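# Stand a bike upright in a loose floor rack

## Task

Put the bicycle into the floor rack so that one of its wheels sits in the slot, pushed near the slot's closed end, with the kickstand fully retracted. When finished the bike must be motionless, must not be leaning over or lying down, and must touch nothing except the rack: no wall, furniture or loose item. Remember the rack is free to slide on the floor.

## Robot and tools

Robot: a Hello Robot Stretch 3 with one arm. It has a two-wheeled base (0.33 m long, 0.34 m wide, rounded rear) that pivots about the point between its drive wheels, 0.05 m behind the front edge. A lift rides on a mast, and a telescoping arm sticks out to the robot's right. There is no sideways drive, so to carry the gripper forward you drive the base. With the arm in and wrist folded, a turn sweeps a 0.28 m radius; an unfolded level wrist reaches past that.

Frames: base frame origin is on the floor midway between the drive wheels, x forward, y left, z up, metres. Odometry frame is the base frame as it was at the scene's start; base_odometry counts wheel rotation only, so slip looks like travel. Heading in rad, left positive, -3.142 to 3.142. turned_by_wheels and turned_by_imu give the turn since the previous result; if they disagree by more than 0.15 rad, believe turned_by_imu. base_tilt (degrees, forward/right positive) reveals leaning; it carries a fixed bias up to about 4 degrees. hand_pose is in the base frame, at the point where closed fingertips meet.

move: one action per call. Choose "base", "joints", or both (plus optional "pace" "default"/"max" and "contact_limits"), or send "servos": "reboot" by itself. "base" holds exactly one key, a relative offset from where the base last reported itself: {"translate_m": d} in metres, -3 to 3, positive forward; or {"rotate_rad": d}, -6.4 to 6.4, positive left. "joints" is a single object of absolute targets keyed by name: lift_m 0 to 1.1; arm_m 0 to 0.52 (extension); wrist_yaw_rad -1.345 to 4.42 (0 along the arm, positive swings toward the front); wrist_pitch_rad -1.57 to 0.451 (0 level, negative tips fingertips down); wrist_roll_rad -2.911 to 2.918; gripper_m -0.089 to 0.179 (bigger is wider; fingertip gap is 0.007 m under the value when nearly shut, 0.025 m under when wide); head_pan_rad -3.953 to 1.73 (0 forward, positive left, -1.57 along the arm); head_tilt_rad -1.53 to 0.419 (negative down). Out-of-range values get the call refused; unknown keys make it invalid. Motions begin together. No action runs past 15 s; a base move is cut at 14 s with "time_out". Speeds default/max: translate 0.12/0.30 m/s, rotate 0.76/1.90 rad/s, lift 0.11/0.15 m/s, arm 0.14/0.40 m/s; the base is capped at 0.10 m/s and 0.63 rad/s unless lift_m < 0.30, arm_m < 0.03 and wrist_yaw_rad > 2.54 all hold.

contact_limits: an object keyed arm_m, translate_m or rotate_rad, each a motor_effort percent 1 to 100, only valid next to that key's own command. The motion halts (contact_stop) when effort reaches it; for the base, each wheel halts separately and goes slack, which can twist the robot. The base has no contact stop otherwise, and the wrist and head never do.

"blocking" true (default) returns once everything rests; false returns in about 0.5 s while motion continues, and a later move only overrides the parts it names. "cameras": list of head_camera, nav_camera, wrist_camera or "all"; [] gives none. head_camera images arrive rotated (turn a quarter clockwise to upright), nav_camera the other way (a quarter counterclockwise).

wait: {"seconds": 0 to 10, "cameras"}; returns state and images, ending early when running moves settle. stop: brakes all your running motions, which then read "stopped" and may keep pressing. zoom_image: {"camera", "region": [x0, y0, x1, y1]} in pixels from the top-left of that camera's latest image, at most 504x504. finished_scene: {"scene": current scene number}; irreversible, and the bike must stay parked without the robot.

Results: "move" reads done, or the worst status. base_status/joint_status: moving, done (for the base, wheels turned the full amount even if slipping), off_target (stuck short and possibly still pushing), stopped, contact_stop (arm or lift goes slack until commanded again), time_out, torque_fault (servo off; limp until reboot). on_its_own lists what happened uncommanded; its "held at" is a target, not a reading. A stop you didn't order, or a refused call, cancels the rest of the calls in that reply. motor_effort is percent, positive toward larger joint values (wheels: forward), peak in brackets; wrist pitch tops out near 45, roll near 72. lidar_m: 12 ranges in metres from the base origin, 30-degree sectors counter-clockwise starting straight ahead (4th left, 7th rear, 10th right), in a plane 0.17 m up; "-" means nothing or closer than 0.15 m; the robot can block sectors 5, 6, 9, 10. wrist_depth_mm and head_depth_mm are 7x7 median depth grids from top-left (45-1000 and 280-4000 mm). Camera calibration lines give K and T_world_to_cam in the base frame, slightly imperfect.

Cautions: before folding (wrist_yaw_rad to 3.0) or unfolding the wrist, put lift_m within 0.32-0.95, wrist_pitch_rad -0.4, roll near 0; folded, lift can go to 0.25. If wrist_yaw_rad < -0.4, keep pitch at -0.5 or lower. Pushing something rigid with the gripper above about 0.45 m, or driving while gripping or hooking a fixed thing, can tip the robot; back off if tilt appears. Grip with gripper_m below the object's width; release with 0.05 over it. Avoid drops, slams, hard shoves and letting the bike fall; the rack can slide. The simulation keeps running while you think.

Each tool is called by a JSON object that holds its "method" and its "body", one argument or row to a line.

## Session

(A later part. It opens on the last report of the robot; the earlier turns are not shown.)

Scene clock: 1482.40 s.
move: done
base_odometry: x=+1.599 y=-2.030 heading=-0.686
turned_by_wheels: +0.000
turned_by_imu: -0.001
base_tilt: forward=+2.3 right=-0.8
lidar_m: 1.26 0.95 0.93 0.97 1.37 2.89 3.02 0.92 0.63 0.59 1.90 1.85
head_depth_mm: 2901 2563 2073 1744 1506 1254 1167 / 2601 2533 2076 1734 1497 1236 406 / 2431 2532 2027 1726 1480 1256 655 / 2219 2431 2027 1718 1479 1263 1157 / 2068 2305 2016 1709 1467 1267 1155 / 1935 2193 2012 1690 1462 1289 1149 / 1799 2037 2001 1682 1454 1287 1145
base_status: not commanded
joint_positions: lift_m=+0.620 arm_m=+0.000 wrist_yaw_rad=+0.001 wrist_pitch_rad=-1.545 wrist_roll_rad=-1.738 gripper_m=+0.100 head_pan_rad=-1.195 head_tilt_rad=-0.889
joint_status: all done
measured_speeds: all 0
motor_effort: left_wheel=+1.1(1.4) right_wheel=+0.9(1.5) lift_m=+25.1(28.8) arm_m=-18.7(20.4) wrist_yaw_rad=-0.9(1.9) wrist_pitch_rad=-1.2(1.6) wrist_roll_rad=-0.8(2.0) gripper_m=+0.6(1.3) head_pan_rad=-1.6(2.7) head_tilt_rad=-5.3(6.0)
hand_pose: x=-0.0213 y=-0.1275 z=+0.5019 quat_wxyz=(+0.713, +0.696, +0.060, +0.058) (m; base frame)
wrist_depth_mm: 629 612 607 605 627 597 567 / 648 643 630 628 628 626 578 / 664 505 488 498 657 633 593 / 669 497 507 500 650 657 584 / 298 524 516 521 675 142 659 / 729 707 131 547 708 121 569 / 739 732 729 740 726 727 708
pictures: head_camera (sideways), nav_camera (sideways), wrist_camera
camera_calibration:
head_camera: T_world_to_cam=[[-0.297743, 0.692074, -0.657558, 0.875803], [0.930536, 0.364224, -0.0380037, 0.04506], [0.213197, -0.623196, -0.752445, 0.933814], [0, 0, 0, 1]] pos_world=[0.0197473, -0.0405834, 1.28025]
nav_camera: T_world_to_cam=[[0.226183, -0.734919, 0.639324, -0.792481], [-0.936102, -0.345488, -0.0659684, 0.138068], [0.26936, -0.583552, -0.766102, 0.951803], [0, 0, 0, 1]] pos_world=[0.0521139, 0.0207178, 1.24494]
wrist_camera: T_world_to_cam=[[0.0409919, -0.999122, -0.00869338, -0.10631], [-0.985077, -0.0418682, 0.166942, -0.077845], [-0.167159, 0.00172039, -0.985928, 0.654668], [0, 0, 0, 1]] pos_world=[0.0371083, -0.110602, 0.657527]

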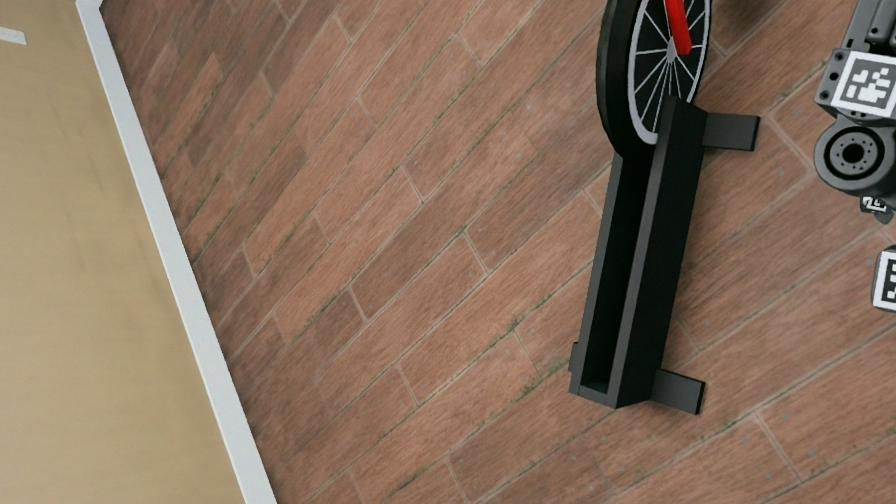

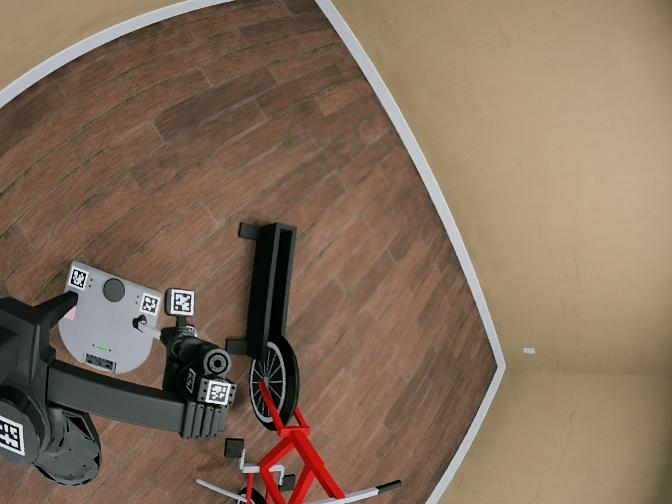

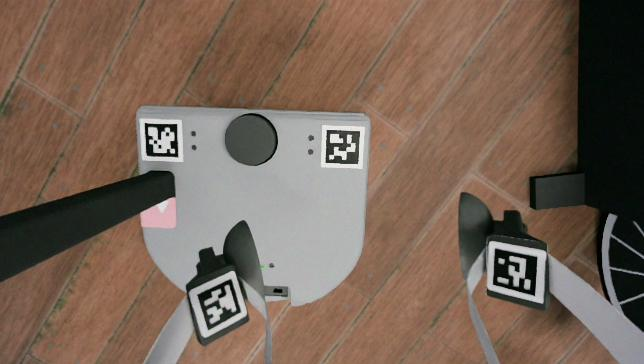

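{"method": "move", "body": {
  "base": {"rotate_rad":0.11},
  "cameras": []
}}

{"method": "move", "body": {
  "base": {"translate_m":0.52},
  "cameras": []
}}

{"method": "move", "body": {
  "base": {"rotate_rad":-1.449},
  "joints": {"head_pan_rad":-1.57,"head_tilt_rad":-0.85}
}}

Scene clock: 1488.30 s.
move: done
base_odometry: x=+1.599 y=-2.030 heading=-0.576
turned_by_wheels: +0.110
turned_by_imu: +0.108
base_tilt: forward=+2.3 right=-0.8
lidar_m: 1.15 0.93 0.93 1.01 1.57 2.89 3.14 0.93 0.61 0.59 1.86 1.85
head_depth_mm: 2501 2569 2068 1730 1493 1180 1178 / 2302 2545 2059 1721 1483 1226 406 / 2178 2421 2051 1726 1491 1267 656 / 2053 2325 2034 1724 1474 1277 1155 / 1923 2191 2006 1711 1335 1296 1154 / 1834 2076 1990 1694 1456 1283 1147 / 1727 1971 1991 1688 1457 1289 1147
base_status: done
joint_positions: lift_m=+0.620 arm_m=+0.000 wrist_yaw_rad=+0.001 wrist_pitch_rad=-1.545 wrist_roll_rad=-1.738 gripper_m=+0.100 head_pan_rad=-1.195 head_tilt_rad=-0.889
joint_status: not commanded
measured_speeds: all 0
motor_effort: left_wheel=-3.3(6.6) right_wheel=+6.4(9.0) lift_m=+23.5(23.6) arm_m=-18.3(18.8) wrist_yaw_rad=-0.6(1.6) wrist_pitch_rad=-0.8(1.6) wrist_roll_rad=-0.8(0.9) gripper_m=+0.9(1.1) head_pan_rad=-2.3(2.6) head_tilt_rad=-5.0(5.7)
hand_pose: x=-0.0213 y=-0.1275 z=+0.5019 quat_wxyz=(+0.713, +0.696, +0.060, +0.058) (m; base frame)
wrist_depth_mm: 629 622 615 623 615 612 577 / 641 644 638 631 636 615 595 / 667 505 487 491 649 639 583 / 671 509 508 497 644 679 579 / 296 520 520 517 680 136 558 / 715 703 131 546 705 121 533 / 749 721 734 733 718 713 541
pictures: none
No camera images: "cameras" was empty.

Scene clock: 1494.60 s.
move: done
base_odometry: x=+2.035 y=-2.313 heading=-0.577
turned_by_wheels: +0.000
turned_by_imu: +0.000
base_tilt: forward=+2.3 right=-0.8
lidar_m: 0.75 0.61 0.61 0.66 1.03 3.26 3.60 0.83 0.83 1.80 1.45 1.44
head_depth_mm: 1910 2317 2075 1734 1494 1209 1168 / 1788 2115 2069 1731 1488 1309 405 / 1675 1959 2045 1735 1479 1303 658 / 1565 1840 1980 1709 1482 1293 1150 / 1501 1700 1930 1685 1475 1295 1153 / 1408 1607 1859 1688 1461 1284 1149 / 1353 1526 1747 1691 1460 1288 1150
base_status: done
joint_positions: lift_m=+0.620 arm_m=+0.000 wrist_yaw_rad=+0.001 wrist_pitch_rad=-1.545 wrist_roll_rad=-1.738 gripper_m=+0.100 head_pan_rad=-1.195 head_tilt_rad=-0.889
joint_status: not commanded
measured_speeds: all 0
motor_effort: left_wheel=+0.5(6.2) right_wheel=+5.6(10.2) lift_m=+28.1(28.3) arm_m=-17.9(18.7) wrist_yaw_rad=-1.0(2.0) wrist_pitch_rad=-1.0(2.0) wrist_roll_rad=-0.7(1.0) gripper_m=+0.2(1.5) head_pan_rad=-2.1(3.0) head_tilt_rad=-4.8(6.1)
hand_pose: x=-0.0213 y=-0.1275 z=+0.5019 quat_wxyz=(+0.713, +0.696, +0.060, +0.058) (m; base frame)
wrist_depth_mm: 630 623 626 606 616 605 607 / 642 649 631 632 640 628 622 / 641 492 489 488 647 627 626 / 695 501 511 502 656 667 658 / 297 538 524 514 698 142 665 / 745 715 131 540 702 121 522 / 742 728 703 719 717 705 544
pictures: none
No camera images: "cameras" was empty.

Scene clock: 1498.00 s.
move: done
base_odometry: x=+2.035 y=-2.313 heading=-2.025
turned_by_wheels: -1.449
turned_by_imu: -1.441
base_tilt: forward=+2.3 right=-0.8
lidar_m: 1.66 1.44 1.20 0.70 0.61 0.60 0.71 1.24 3.28 1.38 0.83 2.86
head_depth_mm: 3316 2737 2177 1796 1540 1329 1176 / 3537 2695 2141 1790 1516 1331 401 / 3708 2683 2138 1772 1516 1320 394 / 3670 2644 2132 1768 1502 1317 422 / 3566 2631 2121 1759 1494 1315 1160 / 3407 2624 2038 1742 1507 1307 1163 / 3211 2656 1631 1666 1491 1305 1157
base_status: done
joint_positions: lift_m=+0.620 arm_m=+0.000 wrist_yaw_rad=+0.001 wrist_pitch_rad=-1.545 wrist_roll_rad=-1.738 gripper_m=+0.100 head_pan_rad=-1.565 head_tilt_rad=-0.853
joint_status: all done
measured_speeds: all 0
motor_effort: left_wheel=+6.2(10.3) right_wheel=-5.0(8.3) lift_m=+27.3(28.8) arm_m=-18.1(19.1) wrist_yaw_rad=+0.0(1.8) wrist_pitch_rad=-1.3(1.9) wrist_roll_rad=-0.8(1.0) gripper_m=+0.6(1.6) head_pan_rad=-2.3(5.1) head_tilt_rad=+0.7(5.4)
hand_pose: x=-0.0213 y=-0.1275 z=+0.5019 quat_wxyz=(+0.713, +0.696, +0.060, +0.058) (m; base frame)
wrist_depth_mm: 611 620 627 626 614 607 602 / 635 641 645 627 629 626 610 / 640 504 502 494 657 624 637 / 670 503 506 516 665 646 655 / 296 534 518 511 691 142 655 / 734 738 131 539 694 121 689 / 661 716 727 717 724 712 696
pictures: head_camera (sideways), nav_camera (sideways), wrist_camera
camera_calibration:
head_camera: T_world_to_cam=[[-0.027376, 0.728548, -0.684448, 0.909193], [0.999281, 0.00196568, -0.0378762, 0.0444764], [-0.0262492, -0.684992, -0.728078, 0.903586], [0, 0, 0, 1]] pos_world=[0.00416411, -0.0435288, 1.28186]
nav_camera: T_world_to_cam=[[-0.0548265, -0.74329, 0.666719, -0.826463], [-0.997676, 0.0137313, -0.0667339, 0.139444], [0.0404478, -0.668828, -0.742316, 0.922268], [0, 0, 0, 1]] pos_world=[0.0565039, 0.000622737, 1.24494]
wrist_camera: T_world_to_cam=[[0.0409922, -0.999122, -0.00869314, -0.106309], [-0.985077, -0.0418685, 0.166942, -0.0778444], [-0.167159, 0.00172009, -0.985928, 0.654665], [0, 0, 0, 1]] pos_world=[0.0371083, -0.110601, 0.657524]

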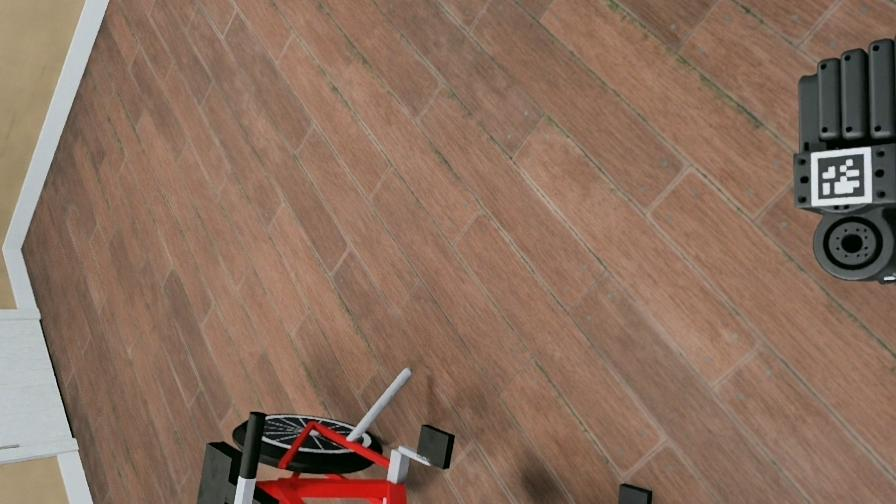

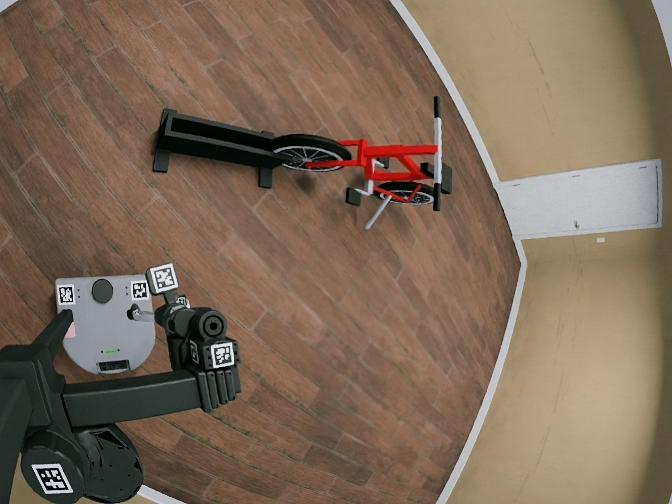

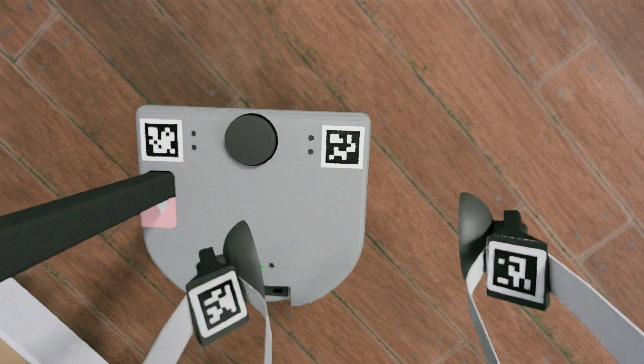

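{"method": "move", "body": {
  "base": {"translate_m":0.3},
  "joints": {"head_pan_rad":-1.3,"head_tilt_rad":-0.95}
}}

Scene clock: 1505.00 s.
move: done
base_odometry: x=+1.903 y=-2.583 heading=-2.025
turned_by_wheels: +0.000
turned_by_imu: +0.000
base_tilt: forward=+2.3 right=-0.8
lidar_m: 1.41 1.23 1.23 0.94 0.81 0.81 0.95 1.67 3.49 0.78 0.68 2.43
head_depth_mm: 2955 2339 1942 1664 1455 1290 390 / 2903 2202 1931 1659 1444 1291 396 / 2895 1364 1683 1652 1450 1273 424 / 2876 2245 1638 1366 1413 1276 957 / 2871 2215 1892 1642 1328 1242 1123 / 2799 2257 1896 1635 1414 1174 1106 / 2730 2235 1874 1621 1412 1264 1111
base_status: done
joint_positions: lift_m=+0.620 arm_m=+0.000 wrist_yaw_rad=+0.001 wrist_pitch_rad=-1.545 wrist_roll_rad=-1.738 gripper_m=+0.100 head_pan_rad=-1.305 head_tilt_rad=-0.938
joint_status: all done
measured_speeds: all 0
motor_effort: left_wheel=+4.8(10.1) right_wheel=+1.4(6.0) lift_m=+24.9(26.7) arm_m=-13.2(16.1) wrist_yaw_rad=-0.8(2.1) wrist_pitch_rad=-0.8(1.8) wrist_roll_rad=-0.7(0.9) gripper_m=+0.7(1.5) head_pan_rad=+2.7(3.8) head_tilt_rad=-6.4(7.8)
hand_pose: x=-0.0213 y=-0.1275 z=+0.5019 quat_wxyz=(+0.713, +0.696, +0.060, +0.058) (m; base frame)
wrist_depth_mm: 622 614 615 614 613 605 564 / 652 652 627 633 633 620 630 / 652 502 498 488 643 627 636 / 668 508 513 509 651 657 659 / 297 524 511 505 668 143 674 / 721 709 131 531 683 120 678 / 741 727 710 737 694 718 707
pictures: head_camera (sideways), nav_camera (sideways), wrist_camera
camera_calibration:
head_camera: T_world_to_cam=[[-0.227686, 0.75071, -0.620156, 0.826642], [0.964566, 0.261077, -0.0380961, 0.0449703], [0.133309, -0.606855, -0.783553, 0.974752], [0, 0, 0, 1]] pos_world=[0.0148949, -0.0407757, 1.27813]
nav_camera: T_world_to_cam=[[0.151598, -0.784523, 0.601283, -0.742462], [-0.96935, -0.236983, -0.0648059, 0.136754], [0.193335, -0.573029, -0.796404, 0.991667], [0, 0, 0, 1]] pos_world=[0.0533936, 0.0181839, 1.24506]
wrist_camera: T_world_to_cam=[[0.040992, -0.999122, -0.00869338, -0.106309], [-0.985077, -0.0418684, 0.166942, -0.0778444], [-0.167159, 0.00172036, -0.985928, 0.654665], [0, 0, 0, 1]] pos_world=[0.0371083, -0.110601, 0.657524]

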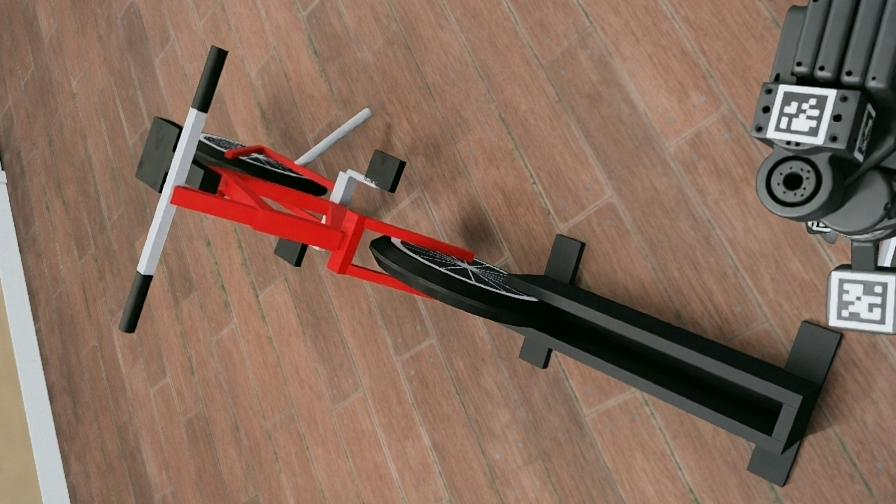

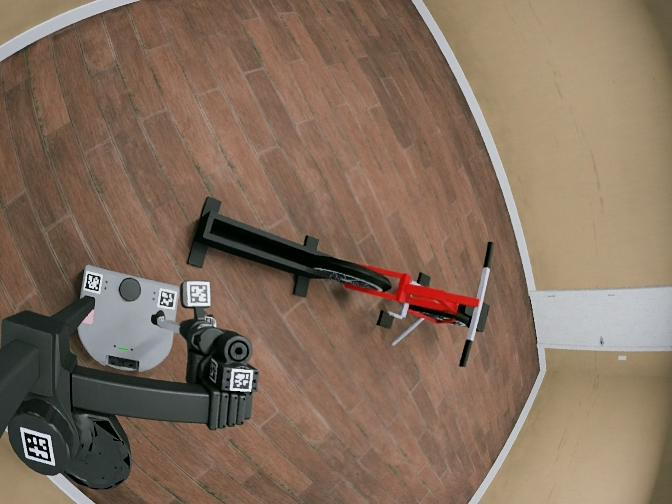

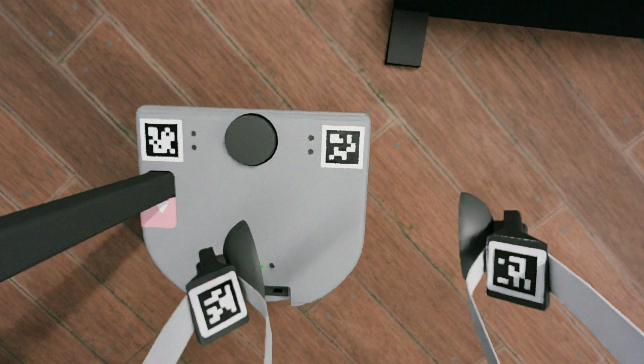

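{"method": "zoom_image", "body": {
  "camera": "head_camera",
  "region": [360, 200, 640, 380]
}}

Scaled by 1.800 from the camera's 896x504 image, which has a finer 1280x720 frame.

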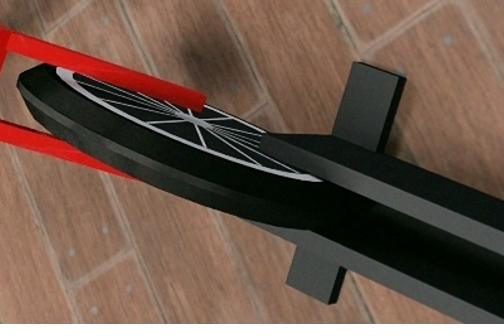

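{"method": "move", "body": {
  "base": {"translate_m":0.275},
  "joints": {"wrist_roll_rad":0,"head_pan_rad":-1.57,"head_tilt_rad":-0.95},
  "cameras": []
}}

{"method": "move", "body": {
  "joints": {"arm_m":0.515,"wrist_pitch_rad":-1.25,"lift_m":0.58,"gripper_m":0.14}
}}

Scene clock: 1520.60 s.
move: done
base_odometry: x=+1.782 y=-2.830 heading=-2.025
turned_by_wheels: +0.000
turned_by_imu: -0.001
base_tilt: forward=+2.3 right=-0.8
lidar_m: 1.19 1.04 1.04 1.16 1.00 1.00 1.17 2.06 3.69 0.64 2.74 2.04
head_depth_mm: 2947 2352 1945 1676 1461 1288 1128 / 2929 2259 1925 1655 1445 1281 392 / 2907 1425 1834 1616 1439 1276 431 / 2880 2219 1780 1327 1323 1256 438 / 2859 2207 1904 1625 1416 1246 1115 / 2865 2252 1884 1626 1423 1268 1137 / 2759 2269 1889 1617 1408 1270 1131
base_status: done
joint_positions: lift_m=+0.620 arm_m=+0.000 wrist_yaw_rad=+0.001 wrist_pitch_rad=-1.545 wrist_roll_rad=-0.006 gripper_m=+0.100 head_pan_rad=-1.565 head_tilt_rad=-0.938
joint_status: all done
measured_speeds: all 0
motor_effort: left_wheel=+5.4(10.6) right_wheel=+2.7(6.1) lift_m=+23.4(23.8) arm_m=-8.0(10.9) wrist_yaw_rad=-0.5(2.0) wrist_pitch_rad=-1.0(1.8) wrist_roll_rad=+1.8(3.9) gripper_m=-0.7(1.3) head_pan_rad=-2.4(3.2) head_tilt_rad=-5.9(7.3)
hand_pose: x=-0.0216 y=-0.1275 z=+0.5019 quat_wxyz=(+0.508, +0.495, -0.504, -0.492) (m; base frame)
wrist_depth_mm: 623 642 626 604 624 611 604 / 646 650 645 614 614 623 621 / 675 659 647 653 490 622 614 / 681 674 658 508 492 648 634 / 699 688 690 508 509 142 668 / 732 711 130 532 522 121 690 / 720 718 696 724 536 726 685
pictures: none
No camera images: "cameras" was empty.

Scene clock: 1525.57 s.
move: done
base_odometry: x=+1.782 y=-2.830 heading=-2.025
turned_by_wheels: +0.000
turned_by_imu: -0.001
base_tilt: forward=+2.3 right=-0.8
lidar_m: 1.19 1.04 1.04 1.15 1.00 1.01 1.17 2.06 3.67 0.64 2.74 2.04
head_depth_mm: 2974 2352 1943 1661 1454 1294 1165 / 2952 2251 1947 1643 1402 486 422 / 2896 1419 762 645 1393 1244 1127 / 2838 2190 793 1299 1314 1256 1111 / 2846 2202 1886 1590 1417 1252 1119 / 2807 2261 1881 1620 1415 1267 1134 / 2762 2261 1869 1614 1415 1262 1133
base_status: not commanded
joint_positions: lift_m=+0.580 arm_m=+0.515 wrist_yaw_rad=+0.000 wrist_pitch_rad=-1.256 wrist_roll_rad=-0.003 gripper_m=+0.140 head_pan_rad=-1.565 head_tilt_rad=-0.938
joint_status: all done
measured_speeds: all 0
motor_effort: left_wheel=+5.2(5.7) right_wheel=+2.4(3.0) lift_m=+28.9(28.9) arm_m=+18.9(21.0) wrist_yaw_rad=-0.2(1.8) wrist_pitch_rad=+1.4(2.7) wrist_roll_rad=+0.9(1.9) gripper_m=+0.5(80.2) head_pan_rad=-2.3(3.0) head_tilt_rad=-6.2(6.2)
hand_pose: x=-0.0216 y=-0.7163 z=+0.4676 quat_wxyz=(+0.573, +0.416, -0.571, -0.415) (m; base frame)
wrist_depth_mm: 701 688 687 671 298 635 633 / 686 684 673 656 277 635 619 / 694 660 657 647 276 621 604 / 675 658 650 647 287 604 585 / 674 650 630 599 313 138 582 / 649 130 616 597 597 589 113 / 631 119 617 615 591 578 569
pictures: head_camera (sideways), nav_camera (sideways), wrist_camera
camera_calibration:
head_camera: T_world_to_cam=[[-0.0276841, 0.784195, -0.619896, 0.825084], [0.999261, 0.00516169, -0.0380964, 0.0447591], [-0.0266753, -0.620493, -0.783758, 0.975995], [0, 0, 0, 1]] pos_world=[0.00415069, -0.04166, 1.27812]
nav_camera: T_world_to_cam=[[-0.0545287, -0.797372, 0.60102, -0.740861], [-0.99771, 0.0193878, -0.0647975, 0.136916], [0.0400153, -0.603177, -0.796603, 0.992861], [0, 0, 0, 1]] pos_world=[0.0564742, 0.00547456, 1.24506]
wrist_camera: T_world_to_cam=[[-0.991833, 0.107106, -0.0692505, 0.103506], [0.116239, 0.982558, -0.145151, 0.806458], [0.052496, -0.152016, -0.986983, 0.516876], [0, 0, 0, 1]] pos_world=[-0.0182154, -0.724904, 0.634374]

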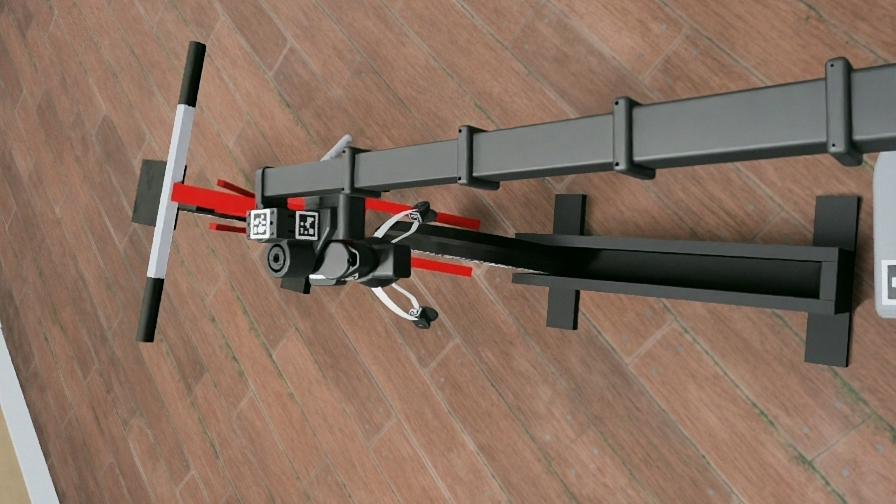

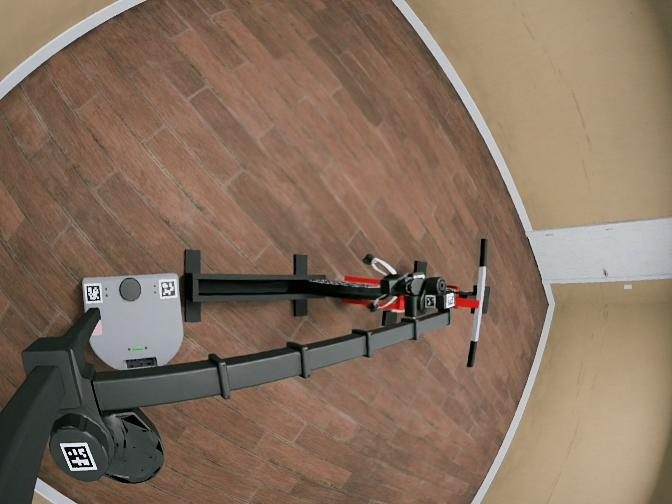

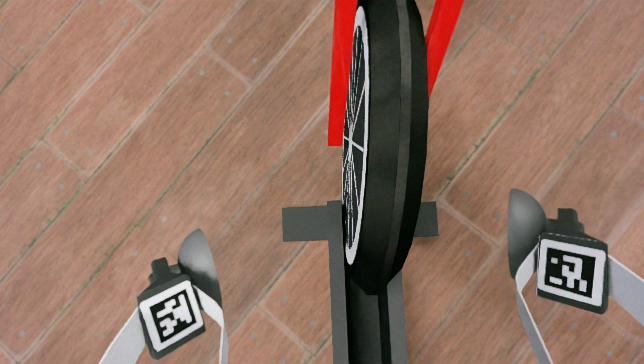

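{"method": "move", "body": {
  "base": {"translate_m":-0.027},
  "joints": {"wrist_pitch_rad":-1.1,"lift_m":0.41,"gripper_m":0.14}
}}

Scene clock: 1545.73 s.
move: done
base_odometry: x=+1.794 y=-2.806 heading=-2.025
turned_by_wheels: +0.000
turned_by_imu: -0.001
base_tilt: forward=+2.3 right=-0.7
lidar_m: 1.21 1.05 1.06 1.13 0.99 0.99 1.15 2.02 3.67 0.64 2.76 2.08
head_depth_mm: 2967 2308 1956 1668 1452 1286 1157 / 2888 2244 1933 1654 1447 1278 1139 / 2898 2182 1884 1549 771 669 598 / 2829 2125 1583 995 1381 1246 1114 / 2879 2207 1888 1628 1399 1249 1113 / 2800 2264 1887 1629 1428 1258 1142 / 2759 2230 1885 1625 1412 1258 1128
base_status: done
joint_positions: lift_m=+0.410 arm_m=+0.515 wrist_yaw_rad=+0.000 wrist_pitch_rad=-1.110 wrist_roll_rad=-0.003 gripper_m=+0.140 head_pan_rad=-1.565 head_tilt_rad=-0.938
joint_status: all done
measured_speeds: all 0
motor_effort: left_wheel=+0.5(3.7) right_wheel=-3.6(8.3) lift_m=+23.5(27.7) arm_m=+16.6(19.3) wrist_yaw_rad=+1.1(1.4) wrist_pitch_rad=+1.4(3.6) wrist_roll_rad=+1.0(1.3) gripper_m=-0.7(1.7) head_pan_rad=-2.4(2.9) head_tilt_rad=-5.3(6.2)
hand_pose: x=-0.0216 y=-0.7522 z=+0.3084 quat_wxyz=(+0.602, +0.373, -0.600, -0.373) (m; base frame)
wrist_depth_mm: 604 576 572 194 114 513 509 / 567 564 549 217 109 510 496 / 541 525 518 127 110 486 472 / 520 515 499 127 113 474 457 / 508 499 479 130 113 138 437 / 483 130 432 135 119 422 111 / 463 119 448 145 127 416 411
pictures: head_camera (sideways), nav_camera (sideways), wrist_camera
camera_calibration:
head_camera: T_world_to_cam=[[-0.0276841, 0.784195, -0.619896, 0.825084], [0.999261, 0.00516169, -0.0380964, 0.0447591], [-0.0266753, -0.620493, -0.783758, 0.975995], [0, 0, 0, 1]] pos_world=[0.00415069, -0.04166, 1.27812]
nav_camera: T_world_to_cam=[[-0.0545287, -0.797372, 0.60102, -0.740861], [-0.99771, 0.0193878, -0.0647975, 0.136916], [0.0400153, -0.603177, -0.796603, 0.992861], [0, 0, 0, 1]] pos_world=[0.0564742, 0.00547456, 1.24506]
wrist_camera: T_world_to_cam=[[-0.991847, 0.0957743, -0.0840615, 0.092382], [0.116118, 0.950993, -0.286583, 0.838558], [0.0524946, -0.294008, -0.95436, 0.23748], [0, 0, 0, 1]] pos_world=[-0.0182093, -0.73649, 0.474724]

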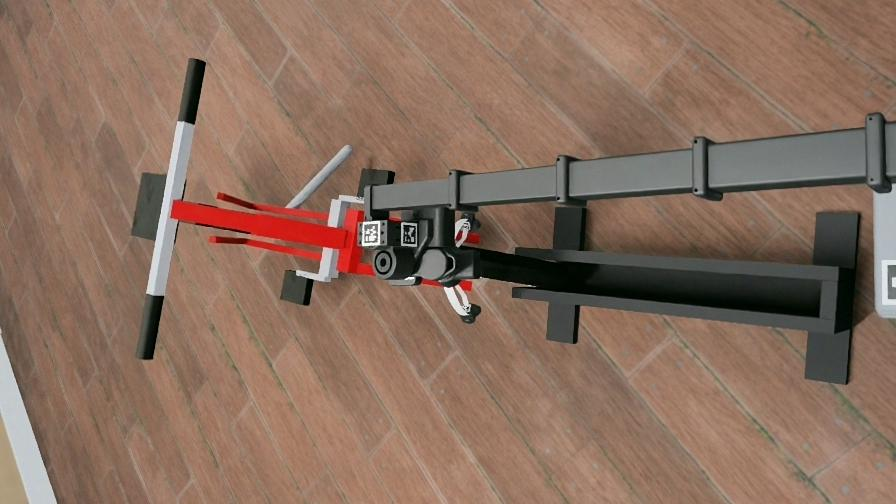

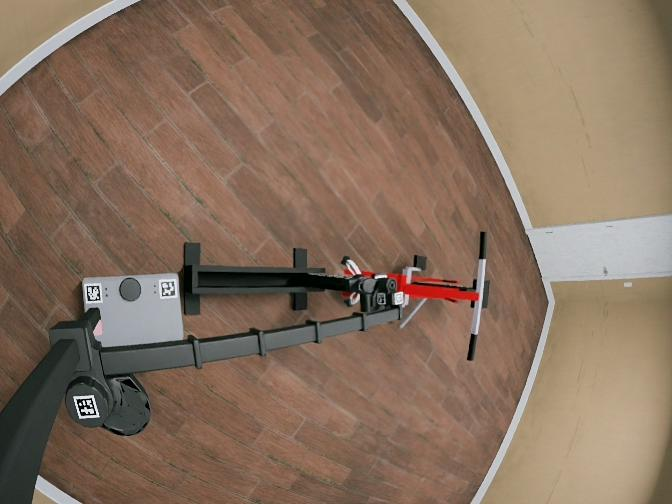

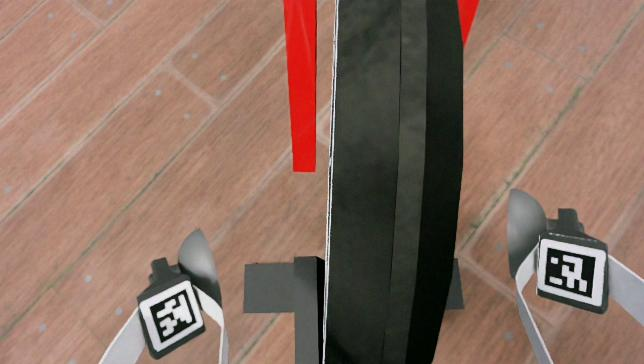

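{"method": "move", "body": {
  "base": {"translate_m":-0.008},
  "joints": {"gripper_m":0.03},
  "cameras": []
}}

{"method": "move", "body": {
  "joints": {"gripper_m":-0.04},
  "cameras": ["wrist_camera"]
}}

{"method": "move", "body": {
  "joints": {"gripper_m":-0.085},
  "cameras": ["wrist_camera"]
}}

{"method": "move", "body": {
  "joints": {"arm_m":0.475}
}}

Scene clock: 1553.90 s.
move: done
base_odometry: x=+1.798 y=-2.798 heading=-2.025
turned_by_wheels: +0.000
turned_by_imu: -0.001
base_tilt: forward=+2.3 right=-0.8
lidar_m: 1.22 1.06 1.06 1.12 0.98 0.98 1.14 2.01 3.64 0.64 2.76 2.09
head_depth_mm: 2940 2355 1955 1657 1455 1292 1157 / 2949 2256 1925 1658 1451 1285 1137 / 2863 2175 1874 1535 774 669 598 / 2836 2158 1268 999 1392 1254 1111 / 2827 2227 1893 1620 1398 1252 1108 / 2821 2242 1880 1622 1417 1260 1139 / 2804 2234 1868 1612 1412 1258 1129
base_status: done
joint_positions: lift_m=+0.410 arm_m=+0.515 wrist_yaw_rad=-0.003 wrist_pitch_rad=-1.110 wrist_roll_rad=-0.003 gripper_m=+0.030 head_pan_rad=-1.565 head_tilt_rad=-0.938
joint_status: all done
measured_speeds: all 0
motor_effort: left_wheel=-0.1(3.6) right_wheel=-0.5(8.0) lift_m=+28.6(28.7) arm_m=+10.9(13.3) wrist_yaw_rad=+1.4(2.7) wrist_pitch_rad=+1.8(2.2) wrist_roll_rad=+0.9(1.3) gripper_m=-9.5(81.2) head_pan_rad=-2.6(2.7) head_tilt_rad=-5.9(6.1)
hand_pose: x=-0.0218 y=-0.7523 z=+0.3085 quat_wxyz=(+0.601, +0.373, -0.600, -0.373) (m; base frame)
wrist_depth_mm: 598 583 558 127 120 543 512 / 566 562 548 120 119 498 490 / 553 533 525 119 117 479 479 / 520 512 501 117 118 465 458 / 497 484 485 123 122 447 437 / 480 464 129 126 124 124 428 / 460 460 127 130 420 416 406
pictures: none
No camera images: "cameras" was empty.

Scene clock: 1555.13 s.
move: done
base_odometry: x=+1.798 y=-2.798 heading=-2.025
turned_by_wheels: +0.000
turned_by_imu: +0.000
base_tilt: forward=+2.3 right=-0.7
lidar_m: 1.21 1.06 1.06 1.13 0.98 0.98 1.14 2.01 3.65 0.64 2.77 2.09
head_depth_mm: 2951 2357 1944 1663 1458 1288 1159 / 2927 2242 1929 1647 1445 1278 1138 / 2855 2188 1881 1542 773 670 599 / 2877 2148 1264 998 1387 1256 1114 / 2844 2211 1891 1621 1416 1251 1111 / 2828 2269 1892 1625 1415 1261 1135 / 2800 2239 1877 1607 1411 1266 1127
base_status: not commanded
joint_positions: lift_m=+0.410 arm_m=+0.515 wrist_yaw_rad=-0.003 wrist_pitch_rad=-1.110 wrist_roll_rad=-0.002 gripper_m=-0.038 head_pan_rad=-1.565 head_tilt_rad=-0.938
joint_status: all done
measured_speeds: all 0
motor_effort: left_wheel=-0.1(0.3) right_wheel=-0.5(0.9) lift_m=+29.9(30.1) arm_m=+9.6(11.3) wrist_yaw_rad=+2.2(3.6) wrist_pitch_rad=+1.4(2.3) wrist_roll_rad=+0.6(1.1) gripper_m=-34.9(98.0) head_pan_rad=-2.3(2.7) head_tilt_rad=-6.1(6.3)
hand_pose: x=-0.0219 y=-0.7523 z=+0.3085 quat_wxyz=(+0.601, +0.372, -0.600, -0.373) (m; base frame)
wrist_depth_mm: 597 586 567 126 120 519 521 / 575 556 548 120 118 501 486 / 556 527 529 118 117 493 479 / 518 516 505 117 118 473 457 / 512 484 484 120 123 447 440 / 485 479 129 124 123 432 420 / 464 460 437 127 419 419 412
pictures: wrist_camera
camera_calibration:
wrist_camera: T_world_to_cam=[[-0.991459, 0.0992379, -0.0846244, 0.0949571], [0.119627, 0.950436, -0.286985, 0.83849], [0.0519503, -0.294657, -0.95419, 0.236948], [0, 0, 0, 1]] pos_world=[-0.0184695, -0.736537, 0.474763]

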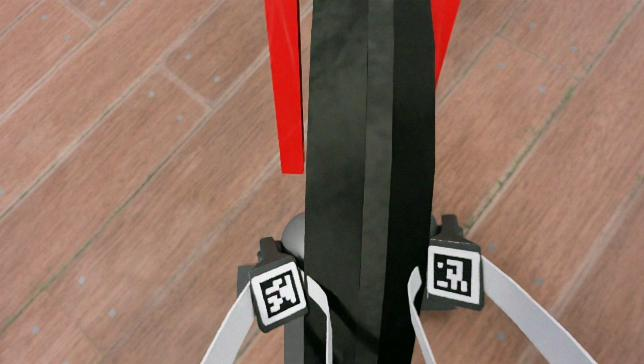

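Scene clock: 1556.23 s.
move: done
base_odometry: x=+1.798 y=-2.798 heading=-2.025
turned_by_wheels: +0.000
turned_by_imu: +0.000
base_tilt: forward=+2.3 right=-0.8
lidar_m: 1.22 1.06 1.06 1.12 0.98 0.98 1.14 2.00 3.66 0.63 2.77 2.09
head_depth_mm: 2954 2340 1935 1671 1454 1285 1155 / 2952 2239 1938 1653 1445 1276 1136 / 2904 2180 1880 1543 773 671 599 / 2865 2153 1263 998 1385 1256 1110 / 2868 2190 1888 1627 1411 1252 1107 / 2838 2265 1902 1625 1420 1264 1134 / 2777 2230 1887 1611 1417 1255 1134
base_status: not commanded
joint_positions: lift_m=+0.410 arm_m=+0.515 wrist_yaw_rad=-0.003 wrist_pitch_rad=-1.110 wrist_roll_rad=-0.002 gripper_m=-0.083 head_pan_rad=-1.565 head_tilt_rad=-0.938
joint_status: all done
measured_speeds: all 0
motor_effort: left_wheel=+0.1(0.3) right_wheel=-0.3(0.7) lift_m=+30.7(31.0) arm_m=+8.3(9.7) wrist_yaw_rad=+2.5(2.8) wrist_pitch_rad=+1.7(2.2) wrist_roll_rad=+0.5(0.6) gripper_m=-52.3(99.0) head_pan_rad=-2.1(2.7) head_tilt_rad=-5.1(6.1)
hand_pose: x=-0.0219 y=-0.7523 z=+0.3085 quat_wxyz=(+0.601, +0.372, -0.601, -0.373) (m; base frame)
wrist_depth_mm: 606 585 570 124 120 526 521 / 582 557 538 119 119 506 498 / 554 529 520 118 117 491 476 / 524 514 494 117 118 470 462 / 498 489 477 120 122 448 441 / 484 472 452 123 125 431 417 / 460 455 443 127 422 417 409
pictures: wrist_camera
camera_calibration:
wrist_camera: T_world_to_cam=[[-0.991377, 0.0998364, -0.0848754, 0.0954788], [0.12028, 0.950328, -0.28707, 0.838482], [0.0519995, -0.294803, -0.954142, 0.236829], [0, 0, 0, 1]] pos_world=[-0.0185118, -0.736547, 0.474776]

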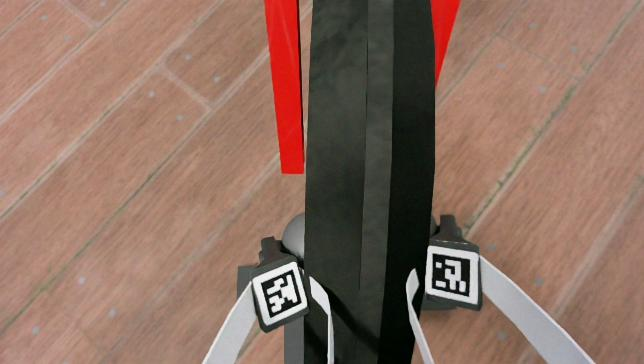

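Scene clock: 1557.60 s.
move: done
base_odometry: x=+1.798 y=-2.798 heading=-2.025
turned_by_wheels: +0.000
turned_by_imu: +0.000
base_tilt: forward=+2.3 right=-0.7
lidar_m: 1.22 1.06 1.06 1.12 0.98 0.98 1.15 2.01 3.67 0.61 2.76 2.09
head_depth_mm: 2944 2342 1943 1660 1451 1294 1158 / 2938 2244 1927 1644 1439 1283 1137 / 2893 2119 1874 1484 775 668 600 / 2856 2168 1551 918 1380 1254 1112 / 2848 2211 1898 1621 1396 1248 1094 / 2831 2270 1887 1613 1421 1257 1121 / 2779 2241 1860 1617 1417 1252 1125
base_status: not commanded
joint_positions: lift_m=+0.410 arm_m=+0.475 wrist_yaw_rad=-0.009 wrist_pitch_rad=-1.077 wrist_roll_rad=+0.010 gripper_m=-0.080 head_pan_rad=-1.565 head_tilt_rad=-0.938
joint_status: all done
measured_speeds: all 0
on_its_own: gripper_m is held at -0.081, not at your -0.085, by its stall guard, which is not easing now
motor_effort: left_wheel=-0.1(0.4) right_wheel=+0.5(0.8) lift_m=+38.5(40.3) arm_m=-24.2(26.9) wrist_yaw_rad=+7.6(8.8) wrist_pitch_rad=-4.3(7.6) wrist_roll_rad=-3.2(3.5) gripper_m=-19.5(53.4) head_pan_rad=-2.1(2.8) head_tilt_rad=-5.0(6.2)
hand_pose: x=-0.0225 y=-0.7202 z=+0.3117 quat_wxyz=(+0.603, +0.358, -0.611, -0.367) (m; base frame)
wrist_depth_mm: 621 599 596 132 129 540 522 / 595 575 560 123 129 523 502 / 562 540 528 125 121 500 480 / 532 519 500 120 120 473 456 / 505 495 487 122 124 454 440 / 488 483 466 126 126 423 423 / 466 459 434 127 420 411 409
pictures: head_camera (sideways), nav_camera (sideways), wrist_camera
camera_calibration:
head_camera: T_world_to_cam=[[-0.0276836, 0.784321, -0.619737, 0.824876], [0.999261, 0.00516789, -0.0380966, 0.0447593], [-0.0266773, -0.620333, -0.783884, 0.976159], [0, 0, 0, 1]] pos_world=[0.0041506, -0.0416552, 1.27811]
nav_camera: T_world_to_cam=[[-0.0545292, -0.797494, 0.600858, -0.74065], [-0.99771, 0.0194025, -0.0647923, 0.136909], [0.0400134, -0.603015, -0.796726, 0.993021], [0, 0, 0, 1]] pos_world=[0.0564741, 0.00548604, 1.24506]
wrist_camera: T_world_to_cam=[[-0.989205, 0.11289, -0.0934311, 0.104046], [0.13708, 0.938227, -0.317709, 0.81017], [0.0517935, -0.327086, -0.943574, 0.222829], [0, 0, 0, 1]] pos_world=[-0.0196762, -0.698986, 0.477374]

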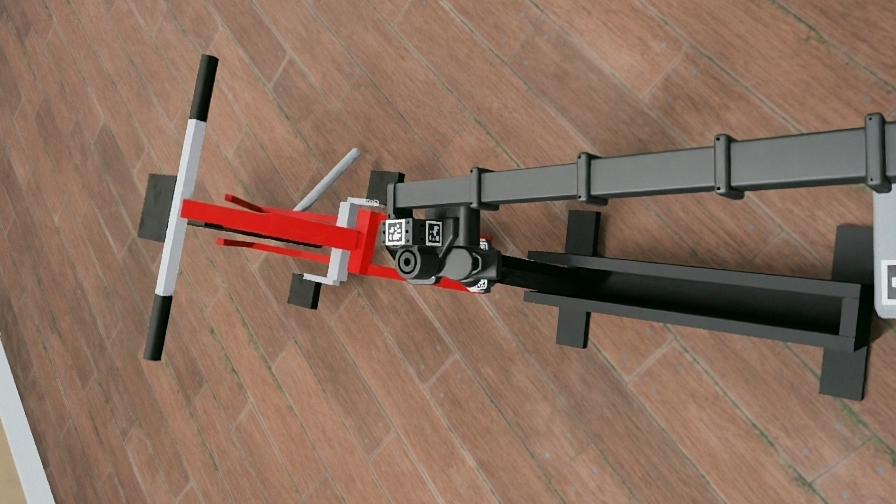

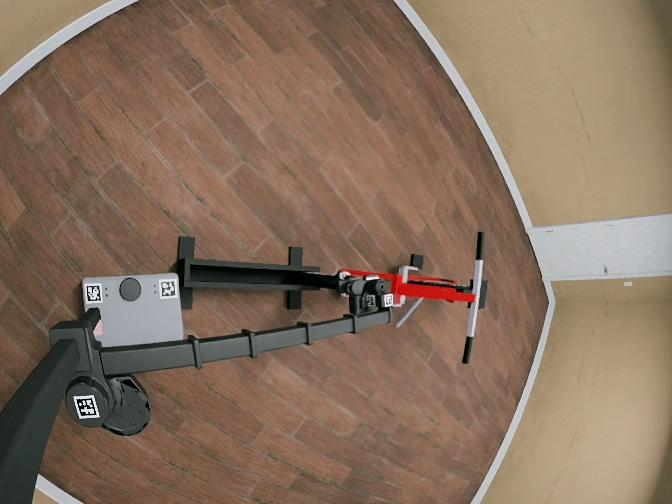

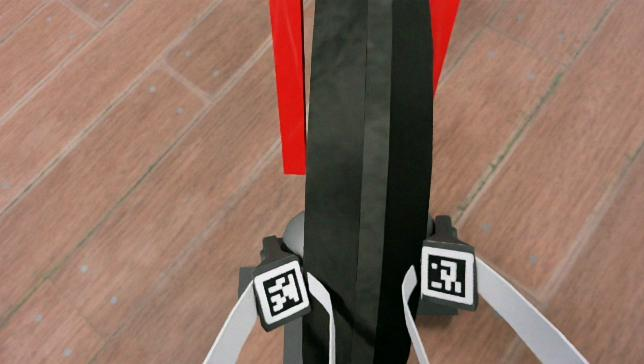

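{"method": "move", "body": {
  "joints": {"arm_m":0.43}
}}

Scene clock: 1562.13 s.
move: done
base_odometry: x=+1.798 y=-2.798 heading=-2.025
turned_by_wheels: +0.000
turned_by_imu: -0.008
base_tilt: forward=+2.3 right=-0.7
lidar_m: 1.22 1.06 1.06 1.13 0.98 0.98 1.14 1.98 3.65 0.59 2.76 2.11
head_depth_mm: 2944 2323 1926 1655 1448 1290 1157 / 2925 2305 1939 1634 1447 1278 1134 / 2875 2127 1871 1566 762 672 600 / 2917 2164 1528 878 1375 1255 1146 / 2867 2195 1871 1619 1395 1244 1093 / 2813 2252 1883 1615 1413 1260 1115 / 2810 2237 1866 1598 1415 1259 1136
base_status: not commanded
joint_positions: lift_m=+0.410 arm_m=+0.430 wrist_yaw_rad=-0.007 wrist_pitch_rad=-1.035 wrist_roll_rad=+0.013 gripper_m=-0.080 head_pan_rad=-1.565 head_tilt_rad=-0.939
joint_status: all done
measured_speeds: translate_m=+0.000 rotate_rad=+0.000 lift_m=-0.001 arm_m=+0.000 wrist_yaw_rad=+0.000 wrist_pitch_rad=+0.000 wrist_roll_rad=+0.000 head_pan_rad=+0.000 head_tilt_rad=+0.000
on_its_own: gripper_m is held at -0.081, not at your -0.085, by its stall guard, which is not easing now; wrist_pitch_rad is at rest, and its effort (-12.1) is outside its rest range (-8 to +12)
motor_effort: left_wheel=-0.3(0.3) right_wheel=-0.6(2.0) lift_m=+45.0(51.0) arm_m=-25.5(30.6) wrist_yaw_rad=+6.4(8.7) wrist_pitch_rad=-12.1(12.5) wrist_roll_rad=-4.4(4.5) gripper_m=-18.8(20.0) head_pan_rad=-2.4(2.9) head_tilt_rad=-5.5(6.2)
hand_pose: x=-0.0224 y=-0.6851 z=+0.3161 quat_wxyz=(+0.609, +0.345, -0.619, -0.355) (m; base frame)
wrist_depth_mm: 661 645 608 130 129 554 552 / 620 597 587 125 129 539 528 / 583 565 553 125 123 507 495 / 551 534 515 122 123 477 465 / 517 500 504 123 126 455 444 / 499 482 467 128 123 436 437 / 467 460 436 127 421 408 406
pictures: head_camera (sideways), nav_camera (sideways), wrist_camera
camera_calibration:
head_camera: T_world_to_cam=[[-0.0276782, 0.784403, -0.619634, 0.824742], [0.999261, 0.00516538, -0.0380968, 0.0447595], [-0.0266826, -0.62023, -0.783966, 0.976265], [0, 0, 0, 1]] pos_world=[0.00415027, -0.041652, 1.2781]
nav_camera: T_world_to_cam=[[-0.0545347, -0.797573, 0.600753, -0.740514], [-0.99771, 0.0194185, -0.064789, 0.136904], [0.0400082, -0.60291, -0.796805, 0.993124], [0, 0, 0, 1]] pos_world=[0.0564741, 0.00549312, 1.24506]
wrist_camera: T_world_to_cam=[[-0.989006, 0.109584, -0.0992927, 0.100209], [0.13818, 0.923989, -0.356582, 0.781102], [0.0526696, -0.366382, -0.928973, 0.20697], [0, 0, 0, 1]] pos_world=[-0.0197266, -0.656881, 0.480746]

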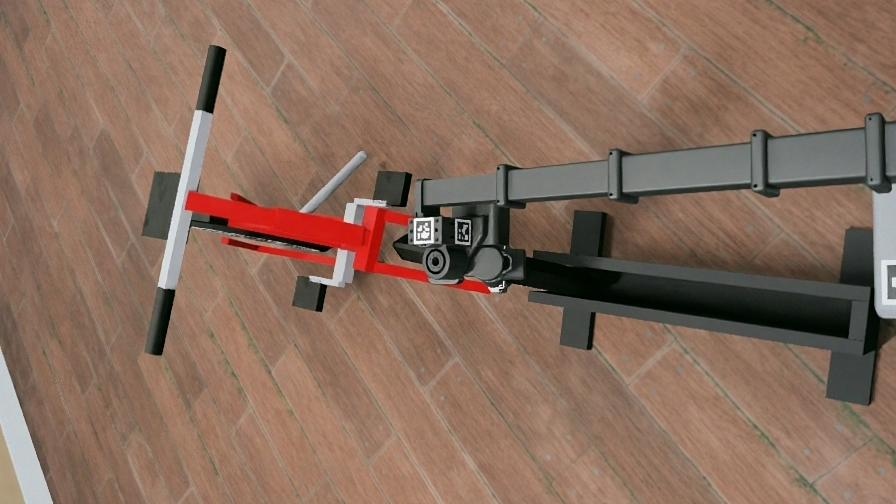

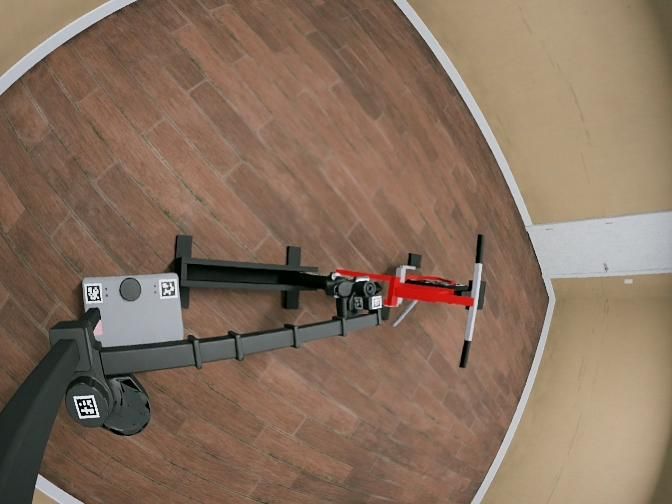

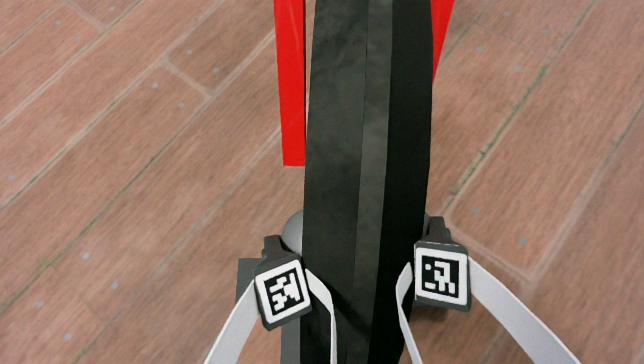

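{"method": "move", "body": {
  "joints": {"arm_m":0.39,"lift_m":0.385,"wrist_pitch_rad":-1.11}
}}

Scene clock: 1566.47 s.
move: off_target
base_odometry: x=+1.798 y=-2.799 heading=-2.025
turned_by_wheels: +0.000
turned_by_imu: +0.000
base_tilt: forward=+2.3 right=-0.7
lidar_m: 1.22 1.06 1.06 1.13 0.98 0.98 1.14 1.99 3.64 0.56 2.77 2.11
head_depth_mm: 2927 2321 1926 1665 1457 1293 1152 / 2898 2305 1921 1658 1443 1283 1154 / 2929 2170 1917 1575 802 699 622 / 2852 2173 1556 1154 1222 1254 1130 / 2795 2198 1868 1631 1401 1238 1085 / 2798 2257 1884 1623 1421 1264 1121 / 2801 2231 1868 1608 1413 1254 1125
base_status: not commanded
joint_positions: lift_m=+0.385 arm_m=+0.390 wrist_yaw_rad=+0.002 wrist_pitch_rad=-0.997 wrist_roll_rad=+0.013 gripper_m=-0.080 head_pan_rad=-1.565 head_tilt_rad=-0.940
joint_status: wrist_pitch_rad off_target (ended at -0.997, target -1.110); the others done
measured_speeds: all 0
on_its_own: gripper_m is held at -0.081, not at your -0.085, by its stall guard, which is not easing now; wrist_pitch_rad is at rest, and its effort (-20.7) is outside its rest range (-8 to +12)
motor_effort: left_wheel=+5.3(5.5) right_wheel=-11.9(12.2) lift_m=+40.5(44.4) arm_m=-29.1(30.5) wrist_yaw_rad=-1.9(6.0) wrist_pitch_rad=-20.7(23.9) wrist_roll_rad=-4.4(4.5) gripper_m=-19.4(20.4) head_pan_rad=-2.0(2.7) head_tilt_rad=-3.8(6.2)
hand_pose: x=-0.0214 y=-0.6539 z=+0.2954 quat_wxyz=(+0.618, +0.337, -0.624, -0.340) (m; base frame)
wrist_depth_mm: 662 643 616 115 214 560 535 / 630 592 578 114 124 525 509 / 571 561 537 114 124 483 470 / 537 518 507 116 129 471 452 / 503 489 488 121 127 446 425 / 476 466 128 125 127 417 408 / 449 439 423 132 395 385 390
pictures: head_camera (sideways), nav_camera (sideways), wrist_camera
camera_calibration:
head_camera: T_world_to_cam=[[-0.0274148, 0.785405, -0.618375, 0.8231], [0.999262, 0.00488353, -0.0380982, 0.0447613], [-0.0269027, -0.618963, -0.784959, 0.977558], [0, 0, 0, 1]] pos_world=[0.00413575, -0.0416131, 1.27803]
nav_camera: T_world_to_cam=[[-0.0548029, -0.798516, 0.599474, -0.738845], [-0.997704, 0.0198648, -0.064748, 0.136851], [0.0397939, -0.601646, -0.797771, 0.994382], [0, 0, 0, 1]] pos_world=[0.0564755, 0.00556696, 1.24507]
wrist_camera: T_world_to_cam=[[-0.989957, 0.0967334, -0.103089, 0.0884405], [0.129785, 0.910977, -0.391507, 0.7464], [0.0560399, -0.400954, -0.914382, 0.172324], [0, 0, 0, 1]] pos_world=[-0.0189765, -0.619414, 0.458907]

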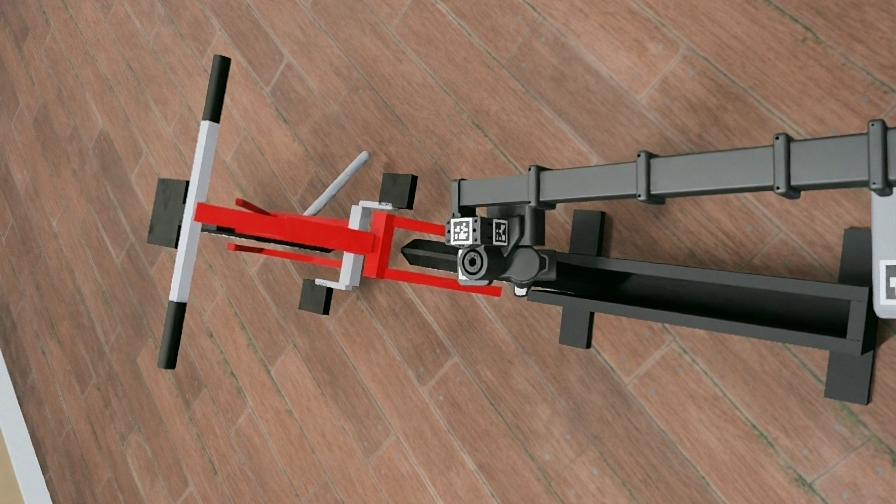

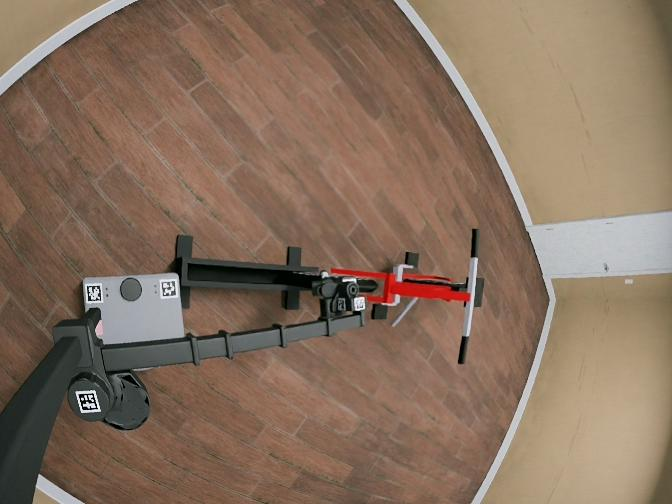

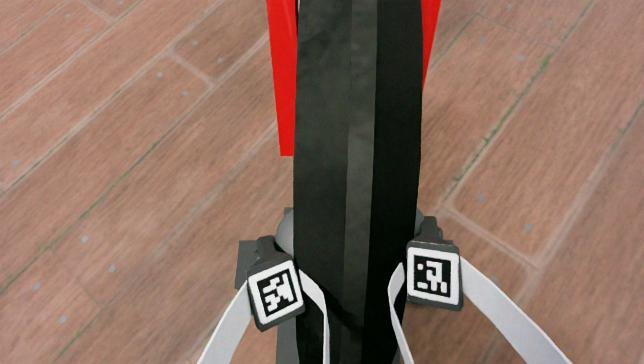

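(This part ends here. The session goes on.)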